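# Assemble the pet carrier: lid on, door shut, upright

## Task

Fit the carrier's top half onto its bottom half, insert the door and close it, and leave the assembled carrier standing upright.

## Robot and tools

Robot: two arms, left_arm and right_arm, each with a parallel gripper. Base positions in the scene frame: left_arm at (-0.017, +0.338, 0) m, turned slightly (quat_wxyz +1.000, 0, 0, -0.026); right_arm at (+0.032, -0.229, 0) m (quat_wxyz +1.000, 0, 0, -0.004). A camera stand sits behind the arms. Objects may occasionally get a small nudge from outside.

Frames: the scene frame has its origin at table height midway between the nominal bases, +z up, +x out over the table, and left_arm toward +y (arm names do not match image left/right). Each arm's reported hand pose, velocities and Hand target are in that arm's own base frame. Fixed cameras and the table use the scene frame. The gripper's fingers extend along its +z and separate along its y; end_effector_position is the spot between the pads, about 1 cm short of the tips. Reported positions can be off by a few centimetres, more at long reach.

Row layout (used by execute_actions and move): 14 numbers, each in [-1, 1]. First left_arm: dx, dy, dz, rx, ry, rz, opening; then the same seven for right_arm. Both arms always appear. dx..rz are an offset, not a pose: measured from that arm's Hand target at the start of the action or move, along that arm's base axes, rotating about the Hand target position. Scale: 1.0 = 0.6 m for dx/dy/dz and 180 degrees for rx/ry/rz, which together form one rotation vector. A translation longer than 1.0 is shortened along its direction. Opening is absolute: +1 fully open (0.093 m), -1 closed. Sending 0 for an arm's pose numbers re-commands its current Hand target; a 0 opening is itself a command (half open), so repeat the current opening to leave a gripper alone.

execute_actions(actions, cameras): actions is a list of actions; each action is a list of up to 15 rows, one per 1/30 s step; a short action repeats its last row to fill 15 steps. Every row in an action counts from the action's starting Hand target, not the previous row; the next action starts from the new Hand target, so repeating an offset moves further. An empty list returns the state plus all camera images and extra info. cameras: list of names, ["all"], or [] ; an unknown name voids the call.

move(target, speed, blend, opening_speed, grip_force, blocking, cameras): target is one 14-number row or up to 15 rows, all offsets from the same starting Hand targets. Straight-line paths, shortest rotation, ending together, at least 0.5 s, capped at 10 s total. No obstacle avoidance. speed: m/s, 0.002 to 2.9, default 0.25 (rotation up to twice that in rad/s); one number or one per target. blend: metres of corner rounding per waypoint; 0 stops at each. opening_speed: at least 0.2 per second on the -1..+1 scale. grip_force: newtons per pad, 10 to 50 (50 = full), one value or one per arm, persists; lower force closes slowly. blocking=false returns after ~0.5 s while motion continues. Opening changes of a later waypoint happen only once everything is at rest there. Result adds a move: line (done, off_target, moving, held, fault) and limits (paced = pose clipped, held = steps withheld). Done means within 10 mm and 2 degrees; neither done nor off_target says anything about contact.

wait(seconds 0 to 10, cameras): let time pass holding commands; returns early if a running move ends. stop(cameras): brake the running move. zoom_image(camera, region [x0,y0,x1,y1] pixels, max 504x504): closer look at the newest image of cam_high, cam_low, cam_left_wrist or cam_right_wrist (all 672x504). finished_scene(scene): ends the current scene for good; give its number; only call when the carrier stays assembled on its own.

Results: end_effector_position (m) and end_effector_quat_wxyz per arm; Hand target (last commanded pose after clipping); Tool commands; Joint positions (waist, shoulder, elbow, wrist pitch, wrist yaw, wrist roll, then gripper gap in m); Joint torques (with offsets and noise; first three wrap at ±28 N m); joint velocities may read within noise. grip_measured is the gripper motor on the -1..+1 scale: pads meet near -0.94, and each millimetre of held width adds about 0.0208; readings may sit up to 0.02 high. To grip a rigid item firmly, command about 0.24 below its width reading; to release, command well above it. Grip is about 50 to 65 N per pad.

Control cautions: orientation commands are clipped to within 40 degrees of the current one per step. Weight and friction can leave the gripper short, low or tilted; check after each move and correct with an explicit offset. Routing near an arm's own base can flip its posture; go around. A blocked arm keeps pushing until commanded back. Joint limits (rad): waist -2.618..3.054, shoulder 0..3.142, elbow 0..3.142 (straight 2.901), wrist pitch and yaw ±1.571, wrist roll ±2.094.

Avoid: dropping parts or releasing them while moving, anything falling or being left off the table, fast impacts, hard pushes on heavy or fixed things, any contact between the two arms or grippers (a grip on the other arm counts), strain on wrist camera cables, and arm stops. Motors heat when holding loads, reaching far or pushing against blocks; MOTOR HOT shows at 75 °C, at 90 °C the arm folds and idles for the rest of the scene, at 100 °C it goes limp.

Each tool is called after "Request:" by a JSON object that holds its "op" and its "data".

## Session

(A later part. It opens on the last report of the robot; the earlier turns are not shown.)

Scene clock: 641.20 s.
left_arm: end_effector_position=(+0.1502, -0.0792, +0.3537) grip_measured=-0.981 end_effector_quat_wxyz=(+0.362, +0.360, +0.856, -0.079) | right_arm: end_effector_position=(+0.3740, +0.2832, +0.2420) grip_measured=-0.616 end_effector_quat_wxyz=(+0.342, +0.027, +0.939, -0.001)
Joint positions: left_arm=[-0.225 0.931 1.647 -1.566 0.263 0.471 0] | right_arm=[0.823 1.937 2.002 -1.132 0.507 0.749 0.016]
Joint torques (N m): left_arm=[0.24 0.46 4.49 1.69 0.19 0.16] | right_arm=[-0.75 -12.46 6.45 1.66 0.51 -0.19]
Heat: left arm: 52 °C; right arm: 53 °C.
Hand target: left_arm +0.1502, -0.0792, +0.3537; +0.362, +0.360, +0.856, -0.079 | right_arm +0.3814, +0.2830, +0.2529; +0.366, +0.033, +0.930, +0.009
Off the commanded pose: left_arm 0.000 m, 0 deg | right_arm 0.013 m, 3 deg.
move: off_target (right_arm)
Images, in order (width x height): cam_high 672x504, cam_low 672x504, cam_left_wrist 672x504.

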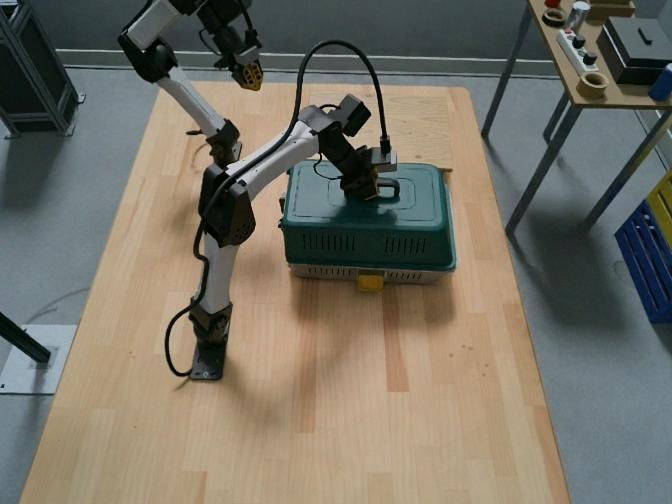

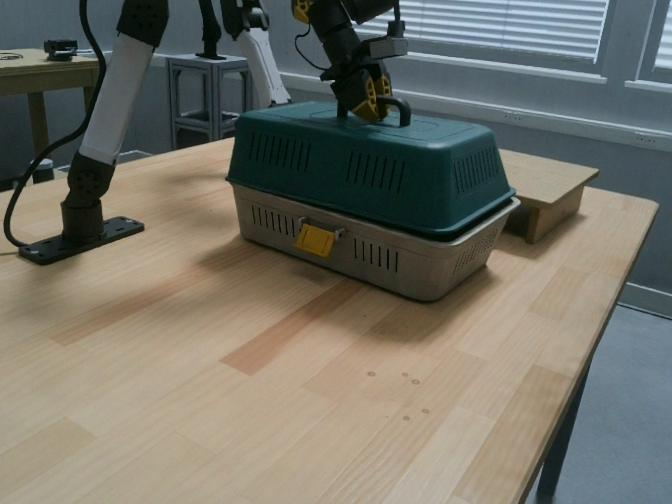

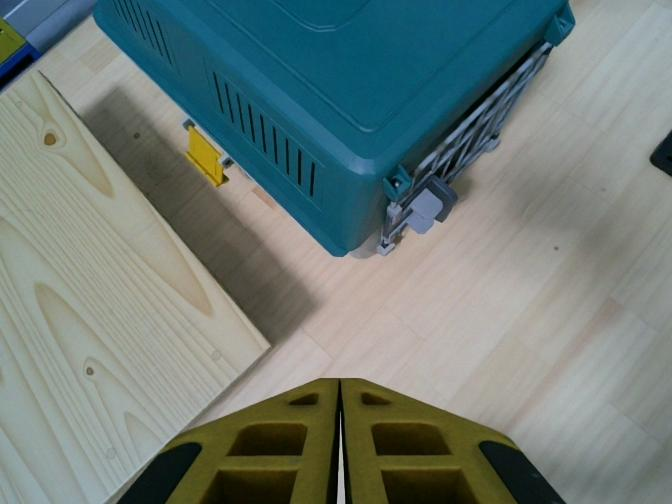

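Request:
{"op": "zoom_image", "data": {"camera": "cam_left_wrist", "region": [365, 160, 465, 270]}}

Request:
{"op": "zoom_image", "data": {"camera": "cam_left_wrist", "region": [480, 80, 590, 190]}}

Request:
{"op": "zoom_image", "data": {"camera": "cam_left_wrist", "region": [520, 0, 600, 80]}}

Request:
{"op": "zoom_image", "data": {"camera": "cam_low", "region": [420, 160, 530, 260]}}

Request:
{"op": "zoom_image", "data": {"camera": "cam_low", "region": [215, 100, 325, 210]}}

Scaled by 4.582 from the camera's 672x504 image, which has a finer 960x720 frame.

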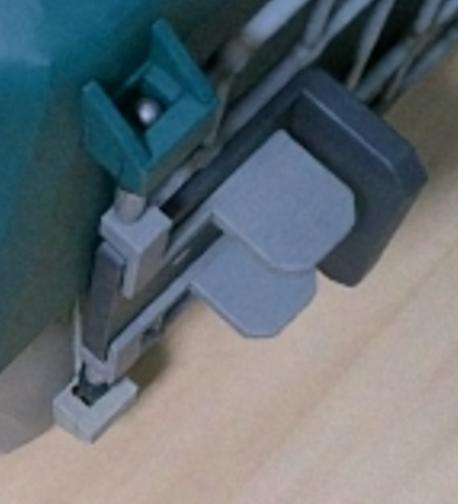

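Scaled by 4.582 from the camera's 672x504 image, which has a finer 960x720 frame.

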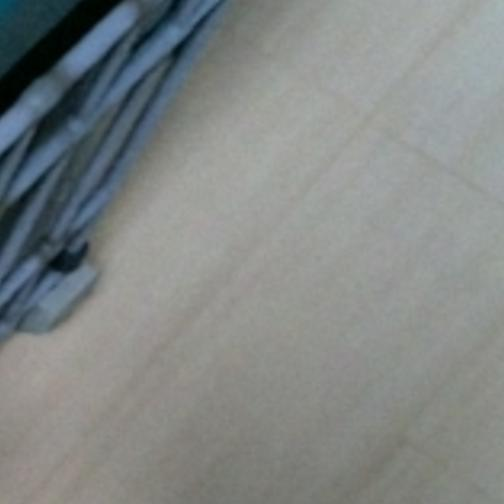

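Scaled by 6.300 from the camera's 672x504 image, which has a finer 960x720 frame.

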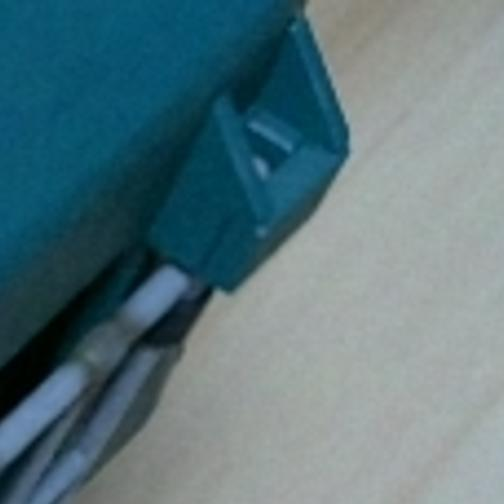

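Scaled by 4.582 from the camera's 672x504 image, which has a finer 960x720 frame.

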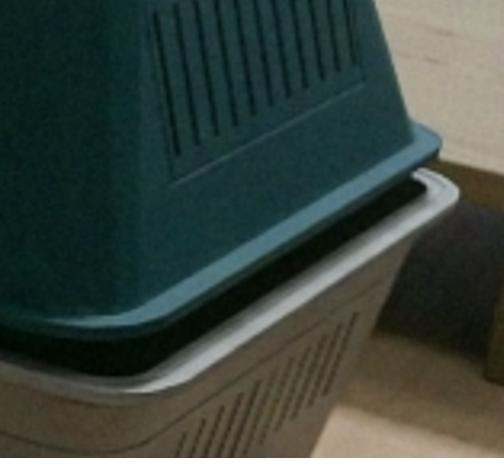

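Scaled by 4.582 from the camera's 672x504 image, which has a finer 960x720 frame.

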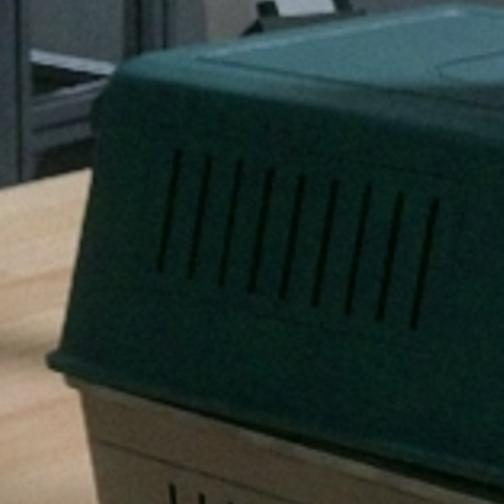

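Request:
{"op": "move", "data": {"target": [0,0,0,0,0,0,-1,0.008,0.0,-0.005,0,0.02,0.0,-1], "cameras": ["cam_left_wrist","cam_high","cam_low"], "speed": 0.03}}

Request:
{"op": "zoom_image", "data": {"camera": "cam_low", "region": [190, 80, 540, 320]}}

Request:
{"op": "zoom_image", "data": {"camera": "cam_low", "region": [420, 160, 530, 260]}}

Request:
{"op": "zoom_image", "data": {"camera": "cam_left_wrist", "region": [350, 0, 650, 280]}}

Scene clock: 651.33 s.
left_arm: end_effector_position=(+0.1502, -0.0792, +0.3537) grip_measured=-0.981 end_effector_quat_wxyz=(+0.362, +0.360, +0.856, -0.079) | right_arm: end_effector_position=(+0.3817, +0.2830, +0.2420) grip_measured=-0.616 end_effector_quat_wxyz=(+0.334, +0.031, +0.942, +0.000)
Joint positions: left_arm=[-0.225 0.931 1.647 -1.566 0.263 0.471 0] | right_arm=[0.805 1.974 2.063 -1.162 0.488 0.744 0.016]
Joint torques (N m): left_arm=[0.05 0.58 4.53 1.68 0.16 0.18] | right_arm=[-1.22 -10.3 10.84 1.1 0.16 -0.14]
Heat: left arm: 51 °C; right arm: 52 °C.
Hand target: left_arm +0.1502, -0.0792, +0.3537; +0.362, +0.360, +0.856, -0.079 | right_arm +0.3862, +0.2831, +0.2499; +0.336, +0.033, +0.941, +0.008
Off the commanded pose: left_arm 0.000 m, 0 deg | right_arm 0.009 m, 1 deg.
move: done
Images, in order (width x height): cam_high 672x504, cam_low 672x504, cam_left_wrist 672x504.

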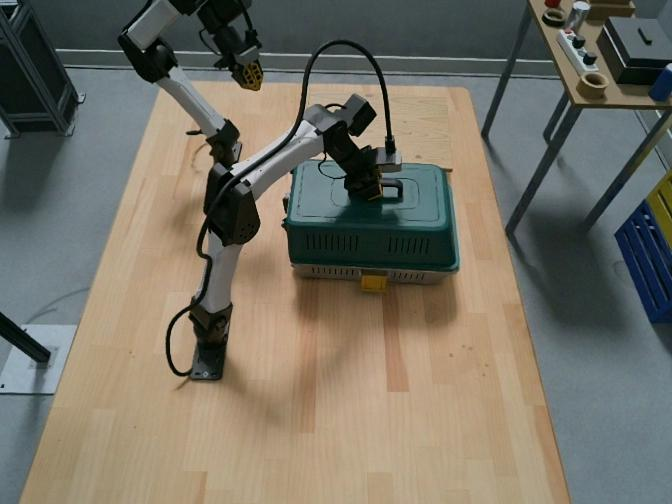

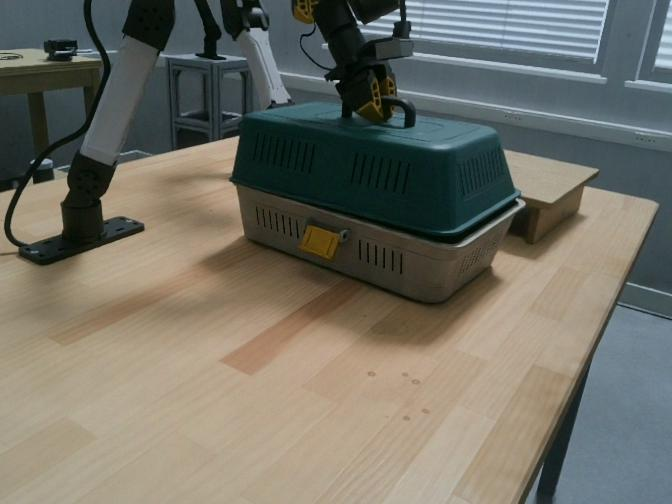

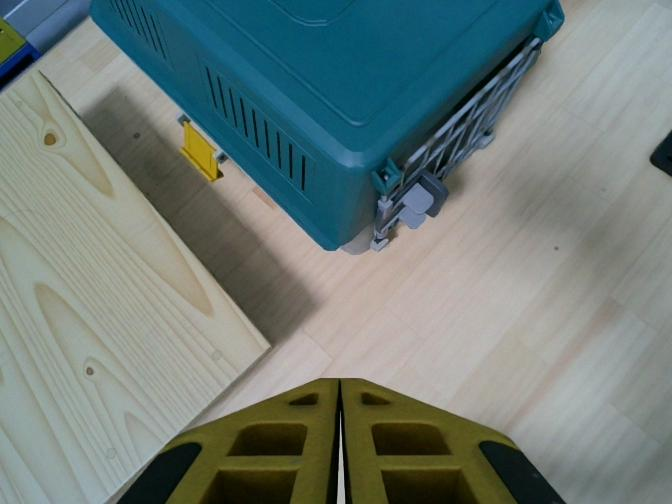

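Scaled by 1.440 from the camera's 672x504 image, which has a finer 960x720 frame.

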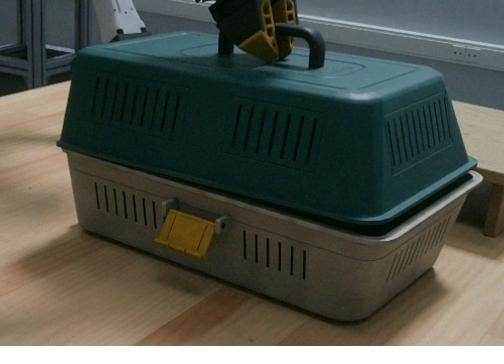

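Scaled by 4.582 from the camera's 672x504 image, which has a finer 960x720 frame.

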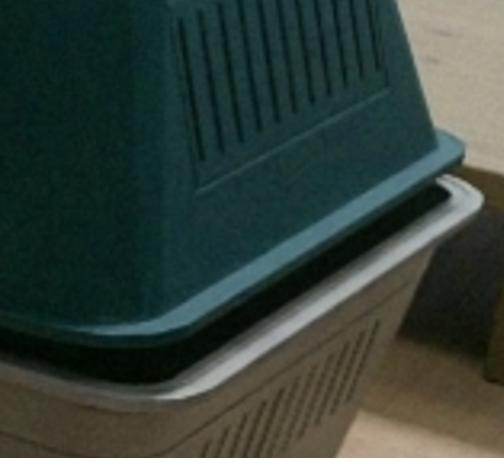

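Scaled by 1.680 from the camera's 672x504 image, which has a finer 960x720 frame.

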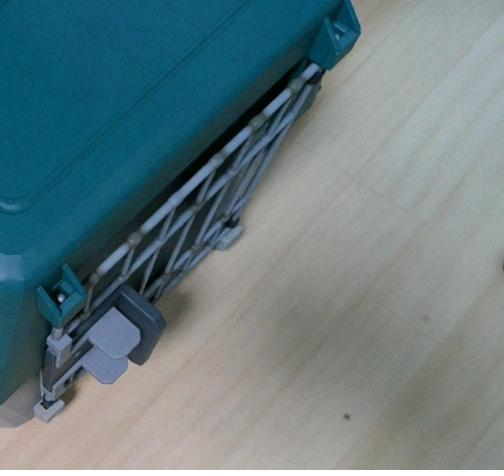

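Request:
{"op": "move", "data": {"target": [[0,0,0,0,0,0,-1,0.0,0.0,0.035,0,0.003,0.0,-1],[0,0,0,0,0,0,-1,0.015,0.0,0.035,0,0.003,0.0,-1]], "cameras": ["cam_left_wrist","cam_high","cam_low"], "speed": 0.03}}

Request:
{"op": "zoom_image", "data": {"camera": "cam_low", "region": [190, 80, 540, 320]}}

Request:
{"op": "zoom_image", "data": {"camera": "cam_left_wrist", "region": [350, 0, 650, 280]}}

Scene clock: 663.90 s.
left_arm: end_effector_position=(+0.1502, -0.0792, +0.3537) grip_measured=-0.981 end_effector_quat_wxyz=(+0.362, +0.360, +0.856, -0.079) | right_arm: end_effector_position=(+0.3862, +0.2833, +0.2472) grip_measured=-0.616 end_effector_quat_wxyz=(+0.303, +0.026, +0.952, -0.008)
Joint positions: left_arm=[-0.225 0.931 1.647 -1.566 0.263 0.471 0] | right_arm=[0.785 2.079 2.279 -1.329 0.445 0.738 0.016]
Joint torques (N m): left_arm=[0.09 0.69 4.6 1.69 0.17 0.12] | right_arm=[-1.01 -12.55 11.84 1.23 0.45 -0.19]
Heat: left arm: 51 °C; right arm: 53 °C.
Hand target: left_arm +0.1502, -0.0792, +0.3537; +0.362, +0.360, +0.856, -0.079 | right_arm +0.3951, +0.2830, +0.2708; +0.332, +0.033, +0.943, +0.008
Off the commanded pose: left_arm 0.000 m, 0 deg | right_arm 0.025 m, 4 deg.
move: off_target (right_arm)
Images, in order (width x height): cam_high 672x504, cam_low 672x504, cam_left_wrist 672x504.

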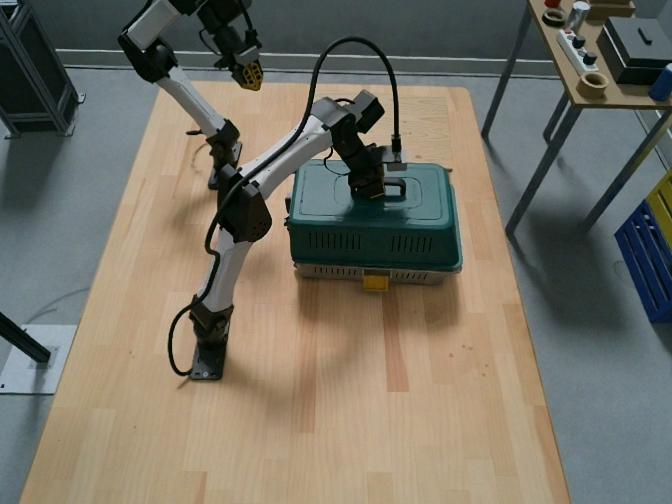

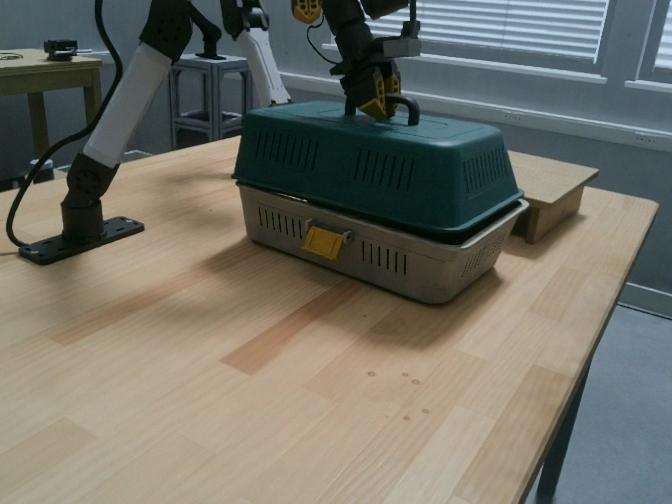

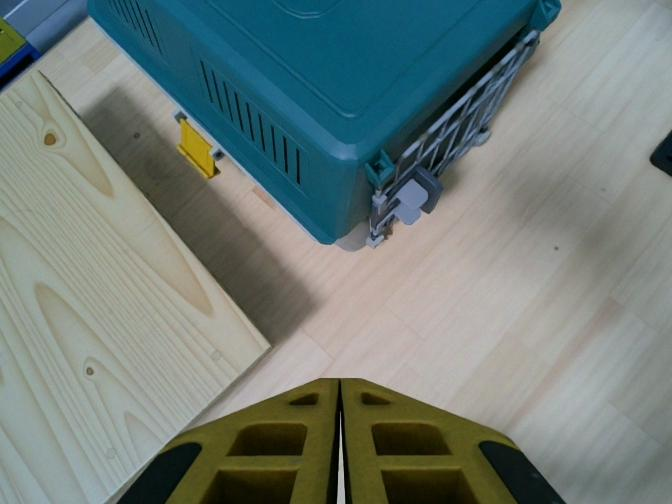

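Scaled by 1.440 from the camera's 672x504 image, which has a finer 960x720 frame.

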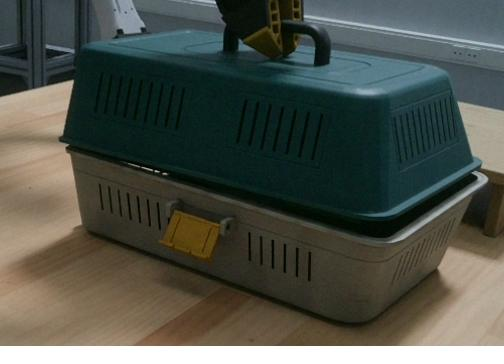

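Scaled by 1.680 from the camera's 672x504 image, which has a finer 960x720 frame.

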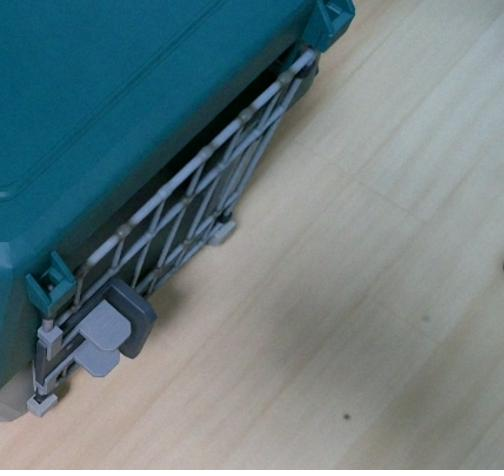

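Request:
{"op": "zoom_image", "data": {"camera": "cam_high", "region": [380, 150, 480, 290]}}

Request:
{"op": "zoom_image", "data": {"camera": "cam_high", "region": [270, 150, 370, 290]}}

Request:
{"op": "zoom_image", "data": {"camera": "cam_left_wrist", "region": [80, 0, 400, 260]}}

Scaled by 3.600 from the camera's 672x504 image, which has a finer 960x720 frame.

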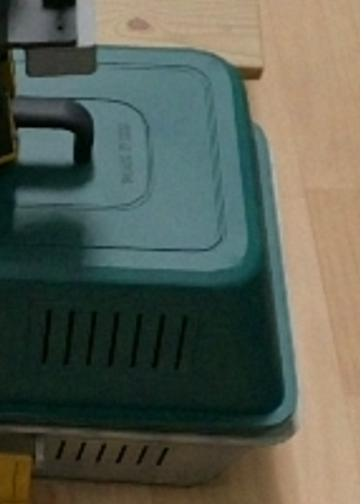

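Scaled by 3.600 from the camera's 672x504 image, which has a finer 960x720 frame.

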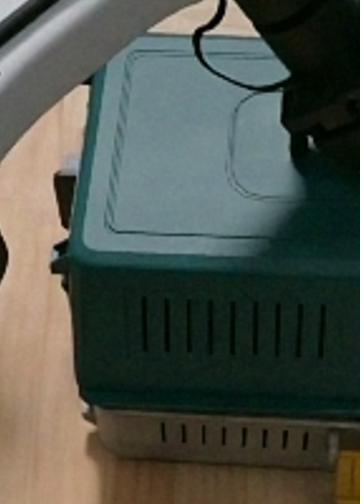

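Scaled by 1.575 from the camera's 672x504 image, which has a finer 960x720 frame.

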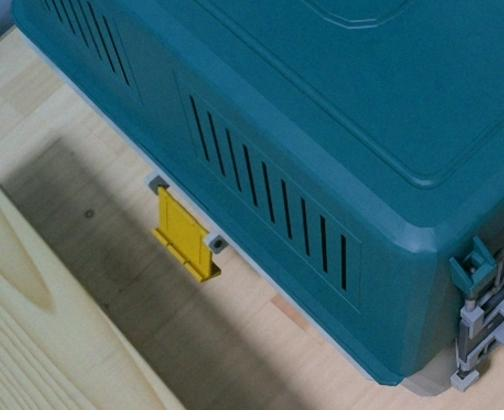

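Request:
{"op": "move", "data": {"target": [0,0,0,0,0,0,-1,0.0,0.0,-0.045,0,-0.005,0.0,-1], "cameras": ["cam_high","cam_low","cam_right_wrist"], "speed": 0.03}}

Request:
{"op": "zoom_image", "data": {"camera": "cam_low", "region": [190, 80, 540, 320]}}

Scene clock: 681.53 s.
left_arm: end_effector_position=(+0.1502, -0.0792, +0.3537) grip_measured=-0.981 end_effector_quat_wxyz=(+0.362, +0.360, +0.856, -0.079) | right_arm: end_effector_position=(+0.3919, +0.2833, +0.2427) grip_measured=-0.616 end_effector_quat_wxyz=(+0.334, +0.027, +0.942, -0.002)
Joint positions: left_arm=[-0.225 0.931 1.647 -1.566 0.263 0.471 0] | right_arm=[0.787 2.01 2.118 -1.175 0.479 0.719 0.016]
Joint torques (N m): left_arm=[0.14 0.62 4.41 1.67 0.17 0.13] | right_arm=[-0.95 -12.53 5.16 1.51 0.22 -0.05]
Heat: left arm: 51 °C; right arm: 54 °C.
Hand target: left_arm +0.1502, -0.0792, +0.3537; +0.362, +0.360, +0.856, -0.079 | right_arm +0.3952, +0.2830, +0.2439; +0.339, +0.033, +0.940, +0.008
Off the commanded pose: left_arm 0.000 m, 0 deg | right_arm 0.003 m, 2 deg.
move: done
Images, in order (width x height): cam_high 672x504, cam_low 672x504, cam_right_wrist 672x504.

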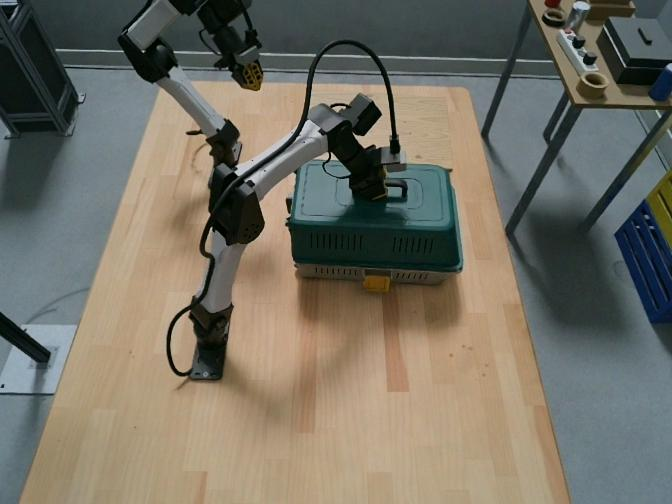

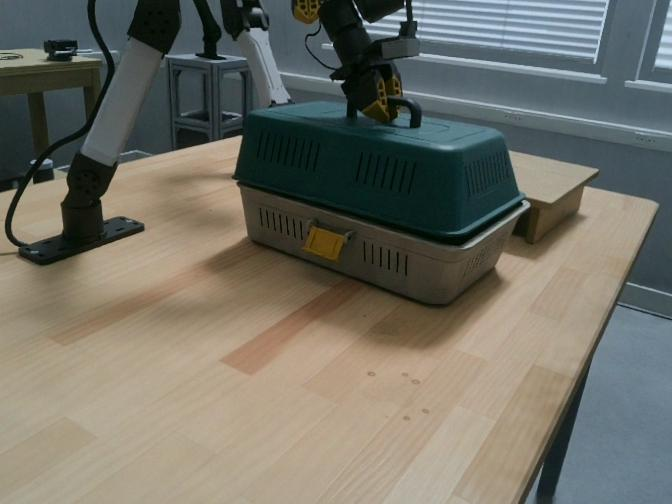

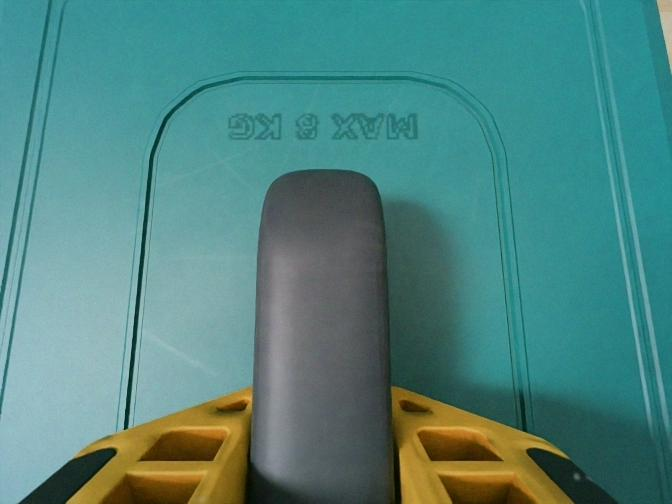

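Scaled by 1.440 from the camera's 672x504 image, which has a finer 960x720 frame.

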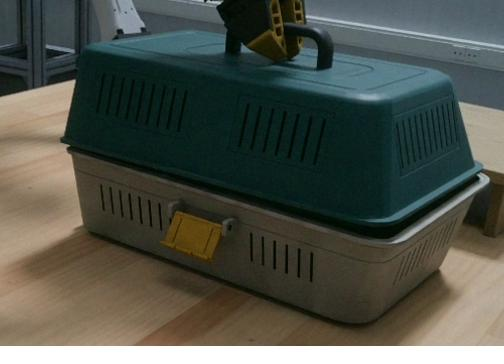

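Request:
{"op": "zoom_image", "data": {"camera": "cam_low", "region": [400, 150, 540, 270]}}

Request:
{"op": "zoom_image", "data": {"camera": "cam_low", "region": [225, 150, 365, 270]}}

Request:
{"op": "zoom_image", "data": {"camera": "cam_high", "region": [280, 150, 480, 300]}}

Scaled by 3.600 from the camera's 672x504 image, which has a finer 960x720 frame.

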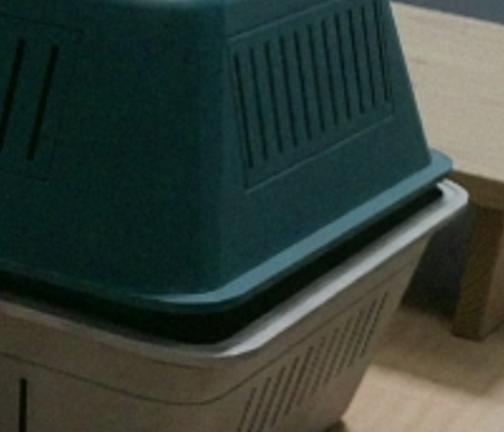

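Scaled by 3.600 from the camera's 672x504 image, which has a finer 960x720 frame.

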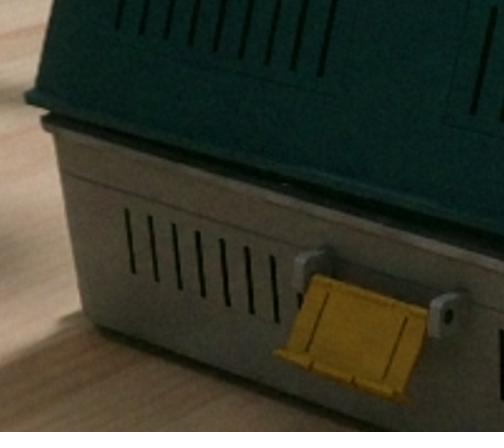

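Scaled by 2.520 from the camera's 672x504 image, which has a finer 960x720 frame.

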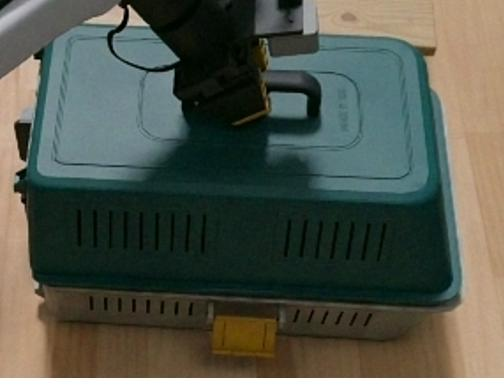

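Request:
{"op": "move", "data": {"target": [[0,0,0,0,0,0,-1,0.0,0.0,0.05,0,-0.015,0.0,-1],[0,0,0,0,0,0,-1,0.012,0.01,0.05,0,-0.015,0.0,-1]], "cameras": ["cam_left_wrist","cam_high","cam_low"], "speed": 0.03}}

Request:
{"op": "zoom_image", "data": {"camera": "cam_low", "region": [190, 80, 540, 320]}}

Request:
{"op": "zoom_image", "data": {"camera": "cam_left_wrist", "region": [350, 0, 650, 280]}}

Scene clock: 701.77 s.
left_arm: end_effector_position=(+0.1502, -0.0792, +0.3537) grip_measured=-0.981 end_effector_quat_wxyz=(+0.362, +0.360, +0.856, -0.079) | right_arm: end_effector_position=(+0.3923, +0.2851, +0.2484) grip_measured=-0.616 end_effector_quat_wxyz=(+0.326, +0.023, +0.945, -0.010)
Joint positions: left_arm=[-0.225 0.931 1.647 -1.566 0.263 0.471 0] | right_arm=[0.79 2.06 2.227 -1.258 0.48 0.718 0.016]
Joint torques (N m): left_arm=[0.23 0.53 4.46 1.69 0.18 0.14] | right_arm=[-0.35 -12.29 11.96 1.43 0.55 -0.14]
Heat: left arm: 51 °C; right arm: 54 °C.
Hand target: left_arm +0.1502, -0.0792, +0.3537; +0.362, +0.360, +0.856, -0.079 | right_arm +0.4024, +0.2889, +0.2739; +0.361, +0.033, +0.932, +0.009
Off the commanded pose: left_arm 0.000 m, 0 deg | right_arm 0.028 m, 5 deg.
move: off_target (right_arm)
Images, in order (width x height): cam_high 672x504, cam_low 672x504, cam_left_wrist 672x504.

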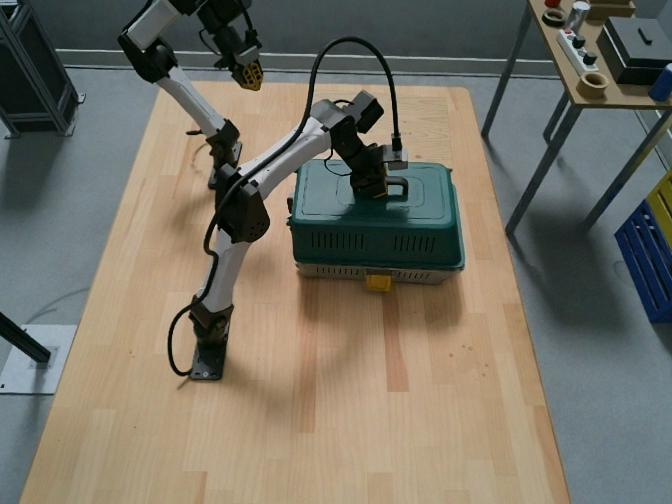

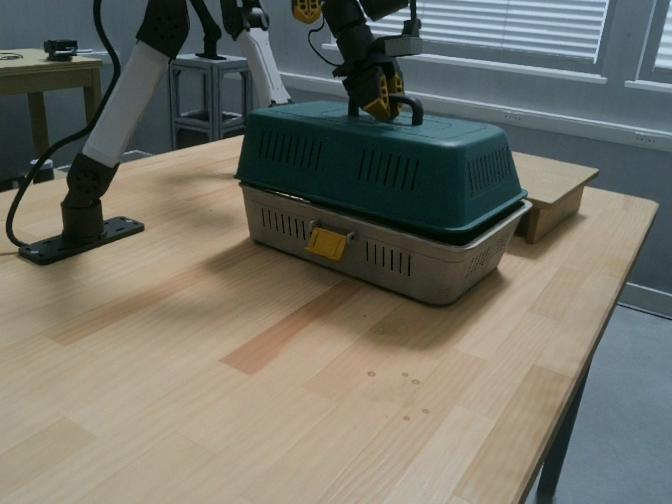

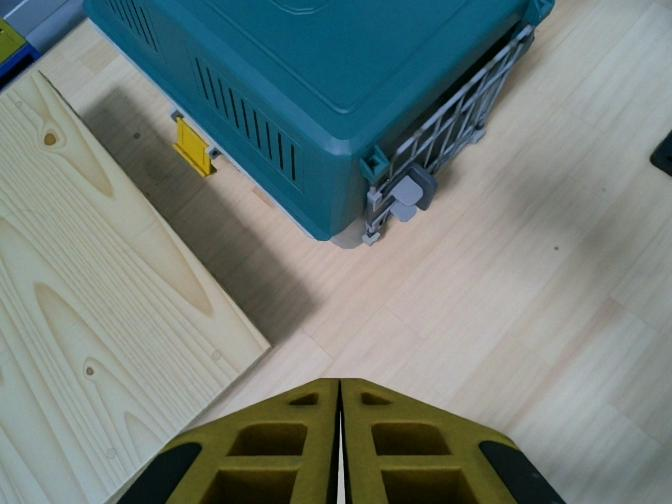

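Scaled by 1.440 from the camera's 672x504 image, which has a finer 960x720 frame.

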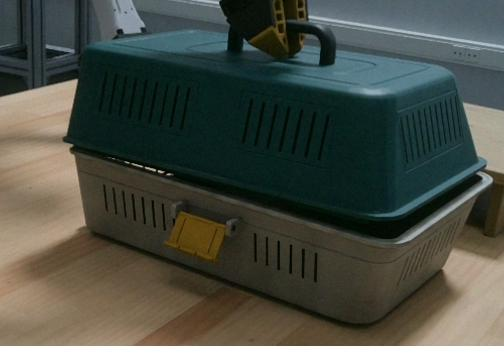

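Scaled by 1.680 from the camera's 672x504 image, which has a finer 960x720 frame.

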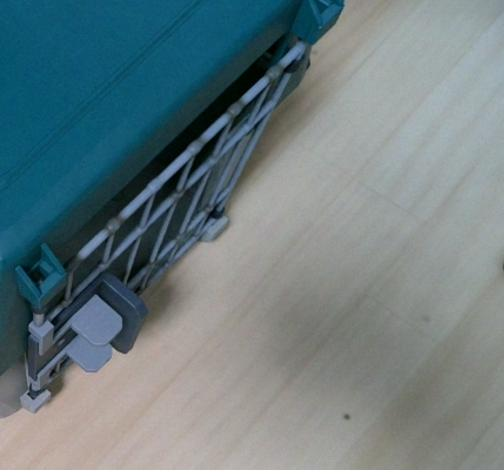

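Request:
{"op": "zoom_image", "data": {"camera": "cam_left_wrist", "region": [350, 130, 440, 250]}}

Request:
{"op": "zoom_image", "data": {"camera": "cam_left_wrist", "region": [500, 0, 580, 80]}}

Request:
{"op": "zoom_image", "data": {"camera": "cam_low", "region": [400, 150, 540, 270]}}

Request:
{"op": "zoom_image", "data": {"camera": "cam_low", "region": [225, 150, 365, 270]}}

Scaled by 4.200 from the camera's 672x504 image, which has a finer 960x720 frame.

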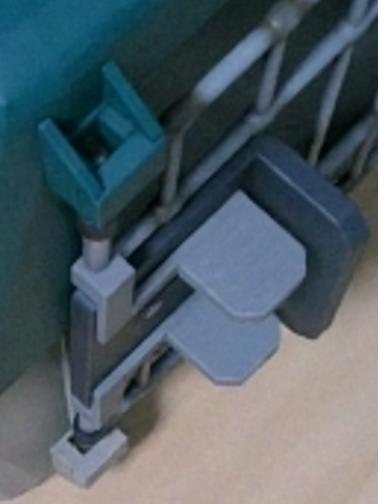

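Scaled by 6.300 from the camera's 672x504 image, which has a finer 960x720 frame.

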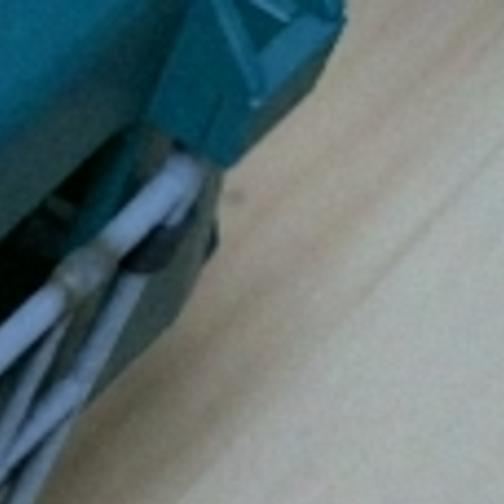

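Scaled by 3.600 from the camera's 672x504 image, which has a finer 960x720 frame.

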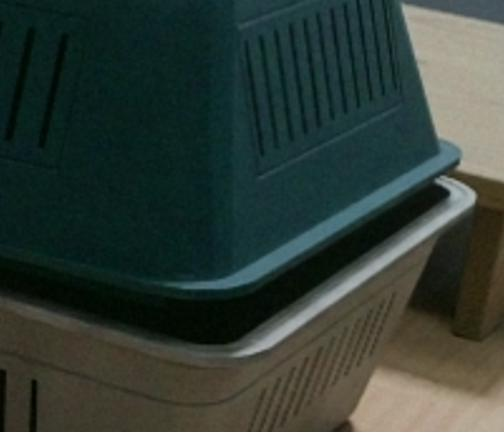

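Scaled by 3.600 from the camera's 672x504 image, which has a finer 960x720 frame.

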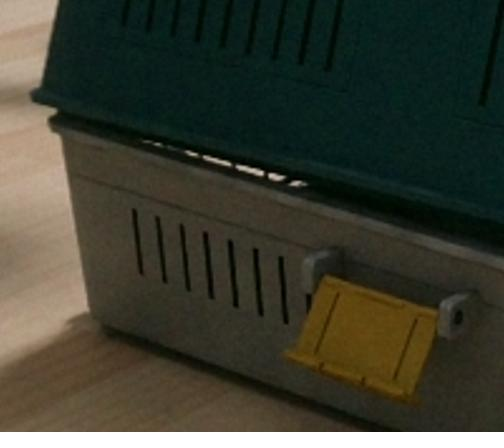

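Request:
{"op": "move", "data": {"target": [[0,0,0,0,0,0,-1,-0.012,0.006,-0.01,0,0.0,0.01,-1],[0,0,0,0,0,0,-1,-0.012,0.006,-0.055,0,0.012,0.01,-1]], "cameras": ["cam_left_wrist","cam_high","cam_low"], "speed": 0.03}}

Request:
{"op": "zoom_image", "data": {"camera": "cam_low", "region": [190, 80, 540, 320]}}

Request:
{"op": "zoom_image", "data": {"camera": "cam_left_wrist", "region": [350, 120, 440, 240]}}

Request:
{"op": "zoom_image", "data": {"camera": "cam_left_wrist", "region": [80, 0, 400, 260]}}

Request:
{"op": "zoom_image", "data": {"camera": "cam_high", "region": [280, 150, 480, 300]}}

Scene clock: 719.73 s.
left_arm: end_effector_position=(+0.1502, -0.0792, +0.3537) grip_measured=-0.981 end_effector_quat_wxyz=(+0.362, +0.360, +0.856, -0.079) | right_arm: end_effector_position=(+0.3951, +0.2863, +0.2430) grip_measured=-0.616 end_effector_quat_wxyz=(+0.345, +0.023, +0.938, -0.004)
Joint positions: left_arm=[-0.225 0.931 1.647 -1.566 0.263 0.471 0] | right_arm=[0.793 2.011 2.106 -1.144 0.498 0.706 0.016]
Joint torques (N m): left_arm=[0.17 0.61 4.44 1.69 0.17 0.13] | right_arm=[-0.27 -12.18 5.08 1.58 -0.01 -0.12]
Heat: left arm: 51 °C; right arm: 53 °C.
Hand target: left_arm +0.1502, -0.0792, +0.3537; +0.362, +0.360, +0.856, -0.079 | right_arm +0.3952, +0.2926, +0.2408; +0.344, +0.019, +0.939, +0.014
Off the commanded pose: left_arm 0.000 m, 0 deg | right_arm 0.007 m, 2 deg.
move: done
Images, in order (width x height): cam_high 672x504, cam_low 672x504, cam_left_wrist 672x504.

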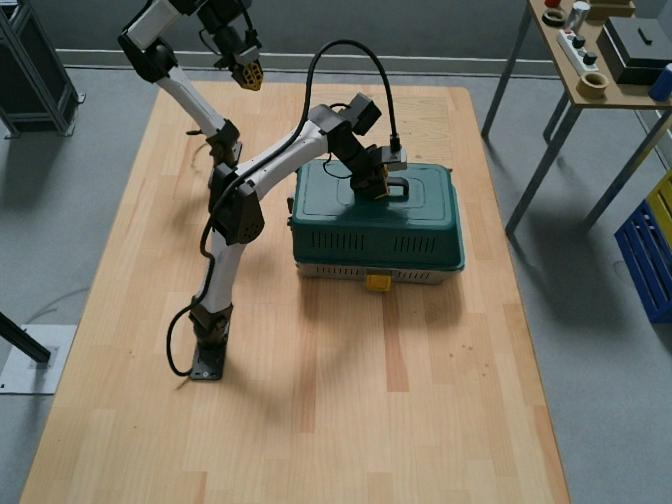

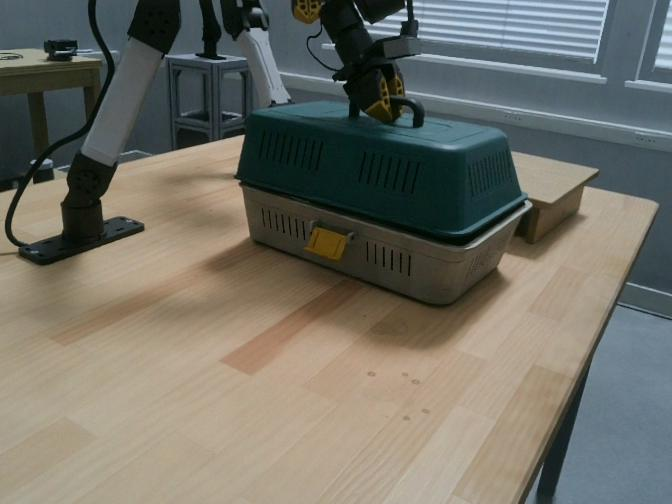

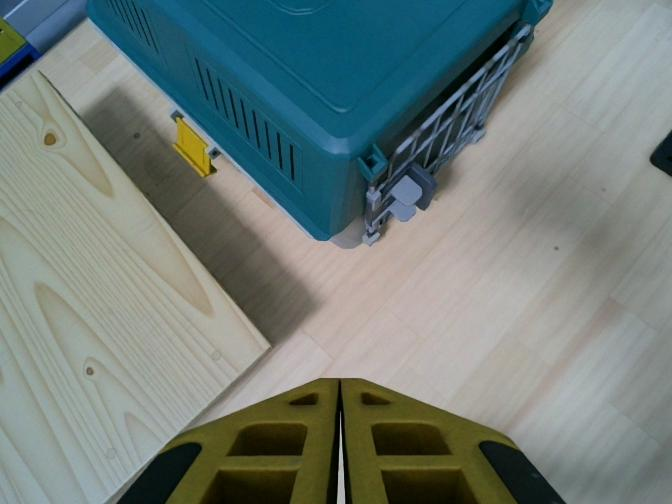

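Scaled by 1.440 from the camera's 672x504 image, which has a finer 960x720 frame.

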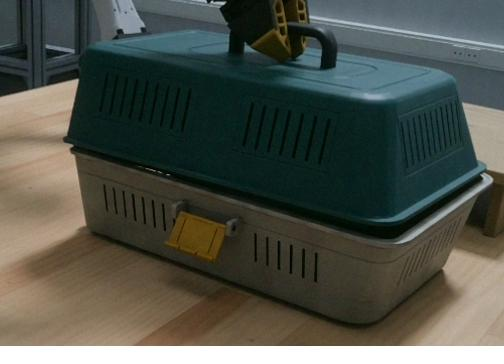

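Scaled by 4.200 from the camera's 672x504 image, which has a finer 960x720 frame.

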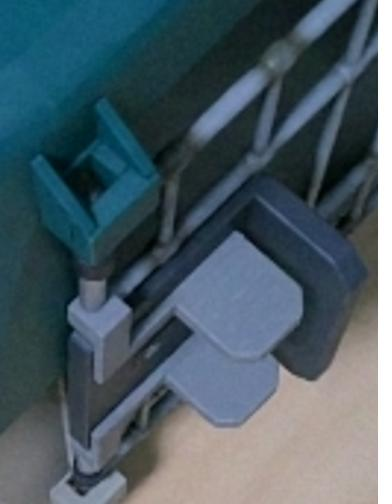

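Scaled by 1.575 from the camera's 672x504 image, which has a finer 960x720 frame.

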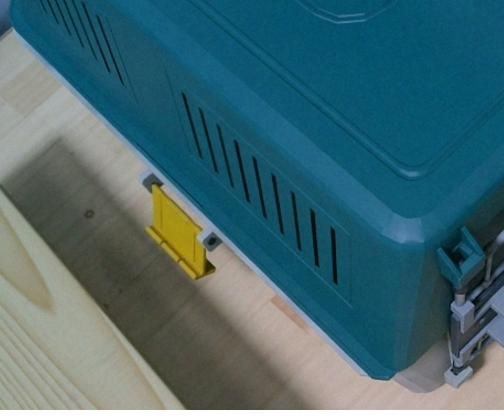

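Scaled by 2.520 from the camera's 672x504 image, which has a finer 960x720 frame.

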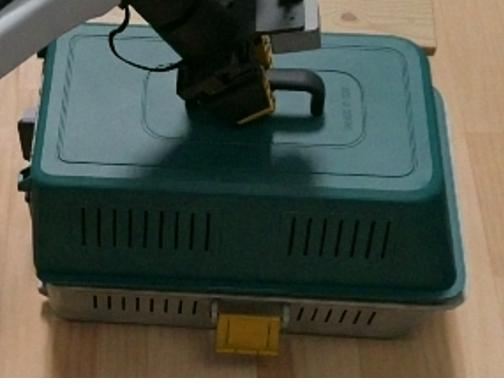

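Request:
{"op": "move", "data": {"target": [0,0,0,0,0,0,-1,0.0,0.0,-0.018,0,0.035,0.0,-1], "cameras": ["cam_left_wrist","cam_high","cam_low","cam_right_wrist"], "speed": 0.03}}

Request:
{"op": "zoom_image", "data": {"camera": "cam_low", "region": [190, 80, 540, 320]}}

Request:
{"op": "zoom_image", "data": {"camera": "cam_left_wrist", "region": [350, 120, 440, 240]}}

Scene clock: 727.23 s.
left_arm: end_effector_position=(+0.1502, -0.0792, +0.3537) grip_measured=-0.981 end_effector_quat_wxyz=(+0.362, +0.360, +0.856, -0.079) | right_arm: end_effector_position=(+0.3942, +0.2857, +0.2425) grip_measured=-0.616 end_effector_quat_wxyz=(+0.318, +0.021, +0.948, -0.002)
Joint positions: left_arm=[-0.225 0.931 1.647 -1.566 0.263 0.471 0] | right_arm=[0.778 2.056 2.204 -1.237 0.449 0.709 0.016]
Joint torques (N m): left_arm=[0.14 0.68 4.4 1.71 0.15 0.16] | right_arm=[-1.17 -8.69 8.7 1.11 -0.32 0]
Heat: left arm: 51 °C; right arm: 53 °C.
Hand target: left_arm +0.1502, -0.0792, +0.3537; +0.362, +0.360, +0.856, -0.079 | right_arm +0.3952, +0.2926, +0.2301; +0.292, +0.019, +0.956, +0.013
Off the commanded pose: left_arm 0.000 m, 0 deg | right_arm 0.014 m, 4 deg.
move: off_target (right_arm)

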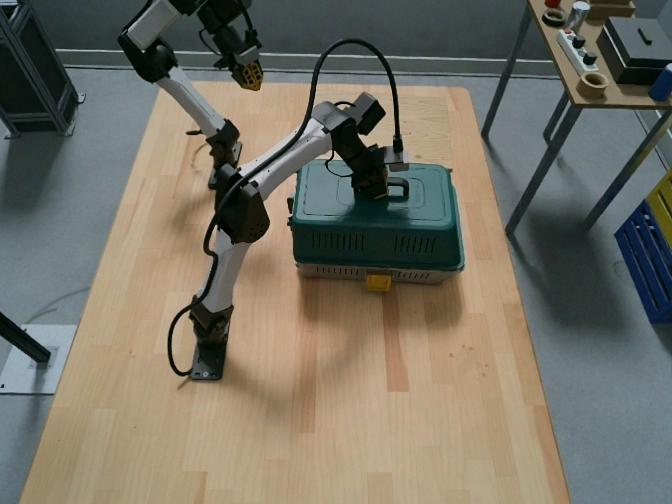

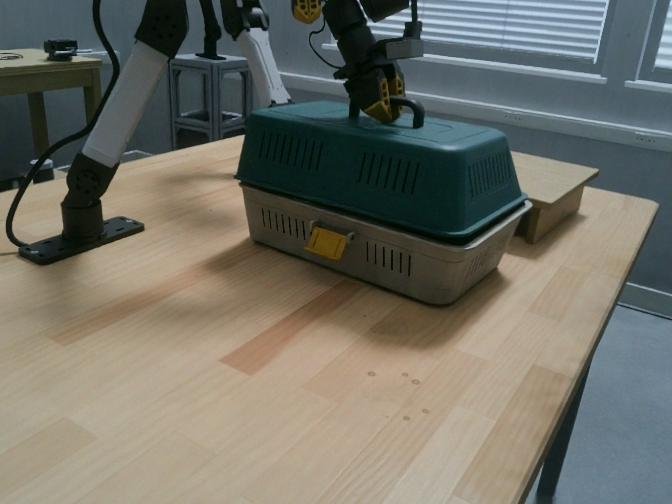

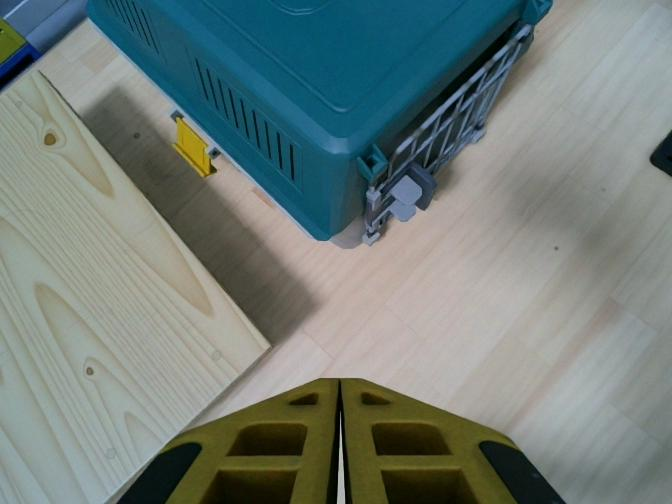

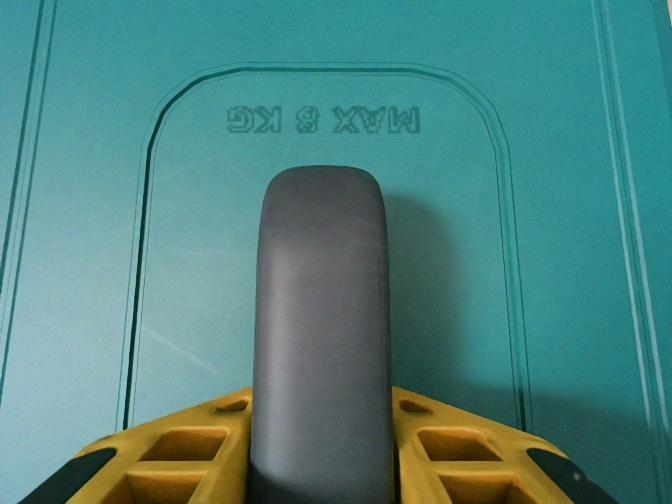

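Scaled by 1.440 from the camera's 672x504 image, which has a finer 960x720 frame.

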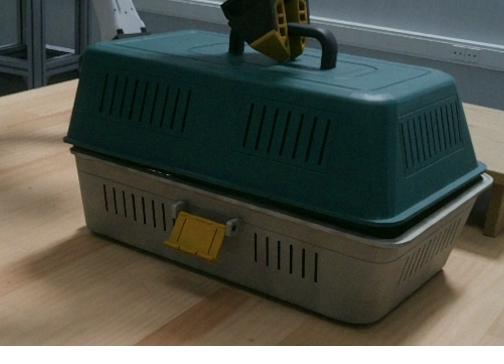

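Scaled by 4.200 from the camera's 672x504 image, which has a finer 960x720 frame.

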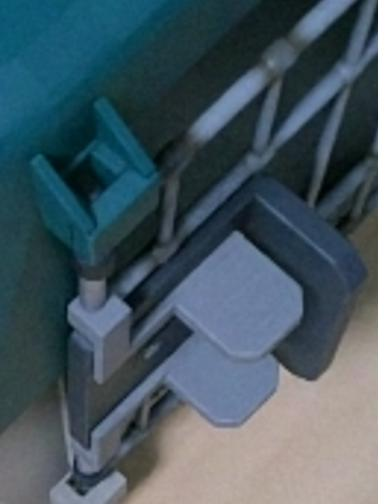

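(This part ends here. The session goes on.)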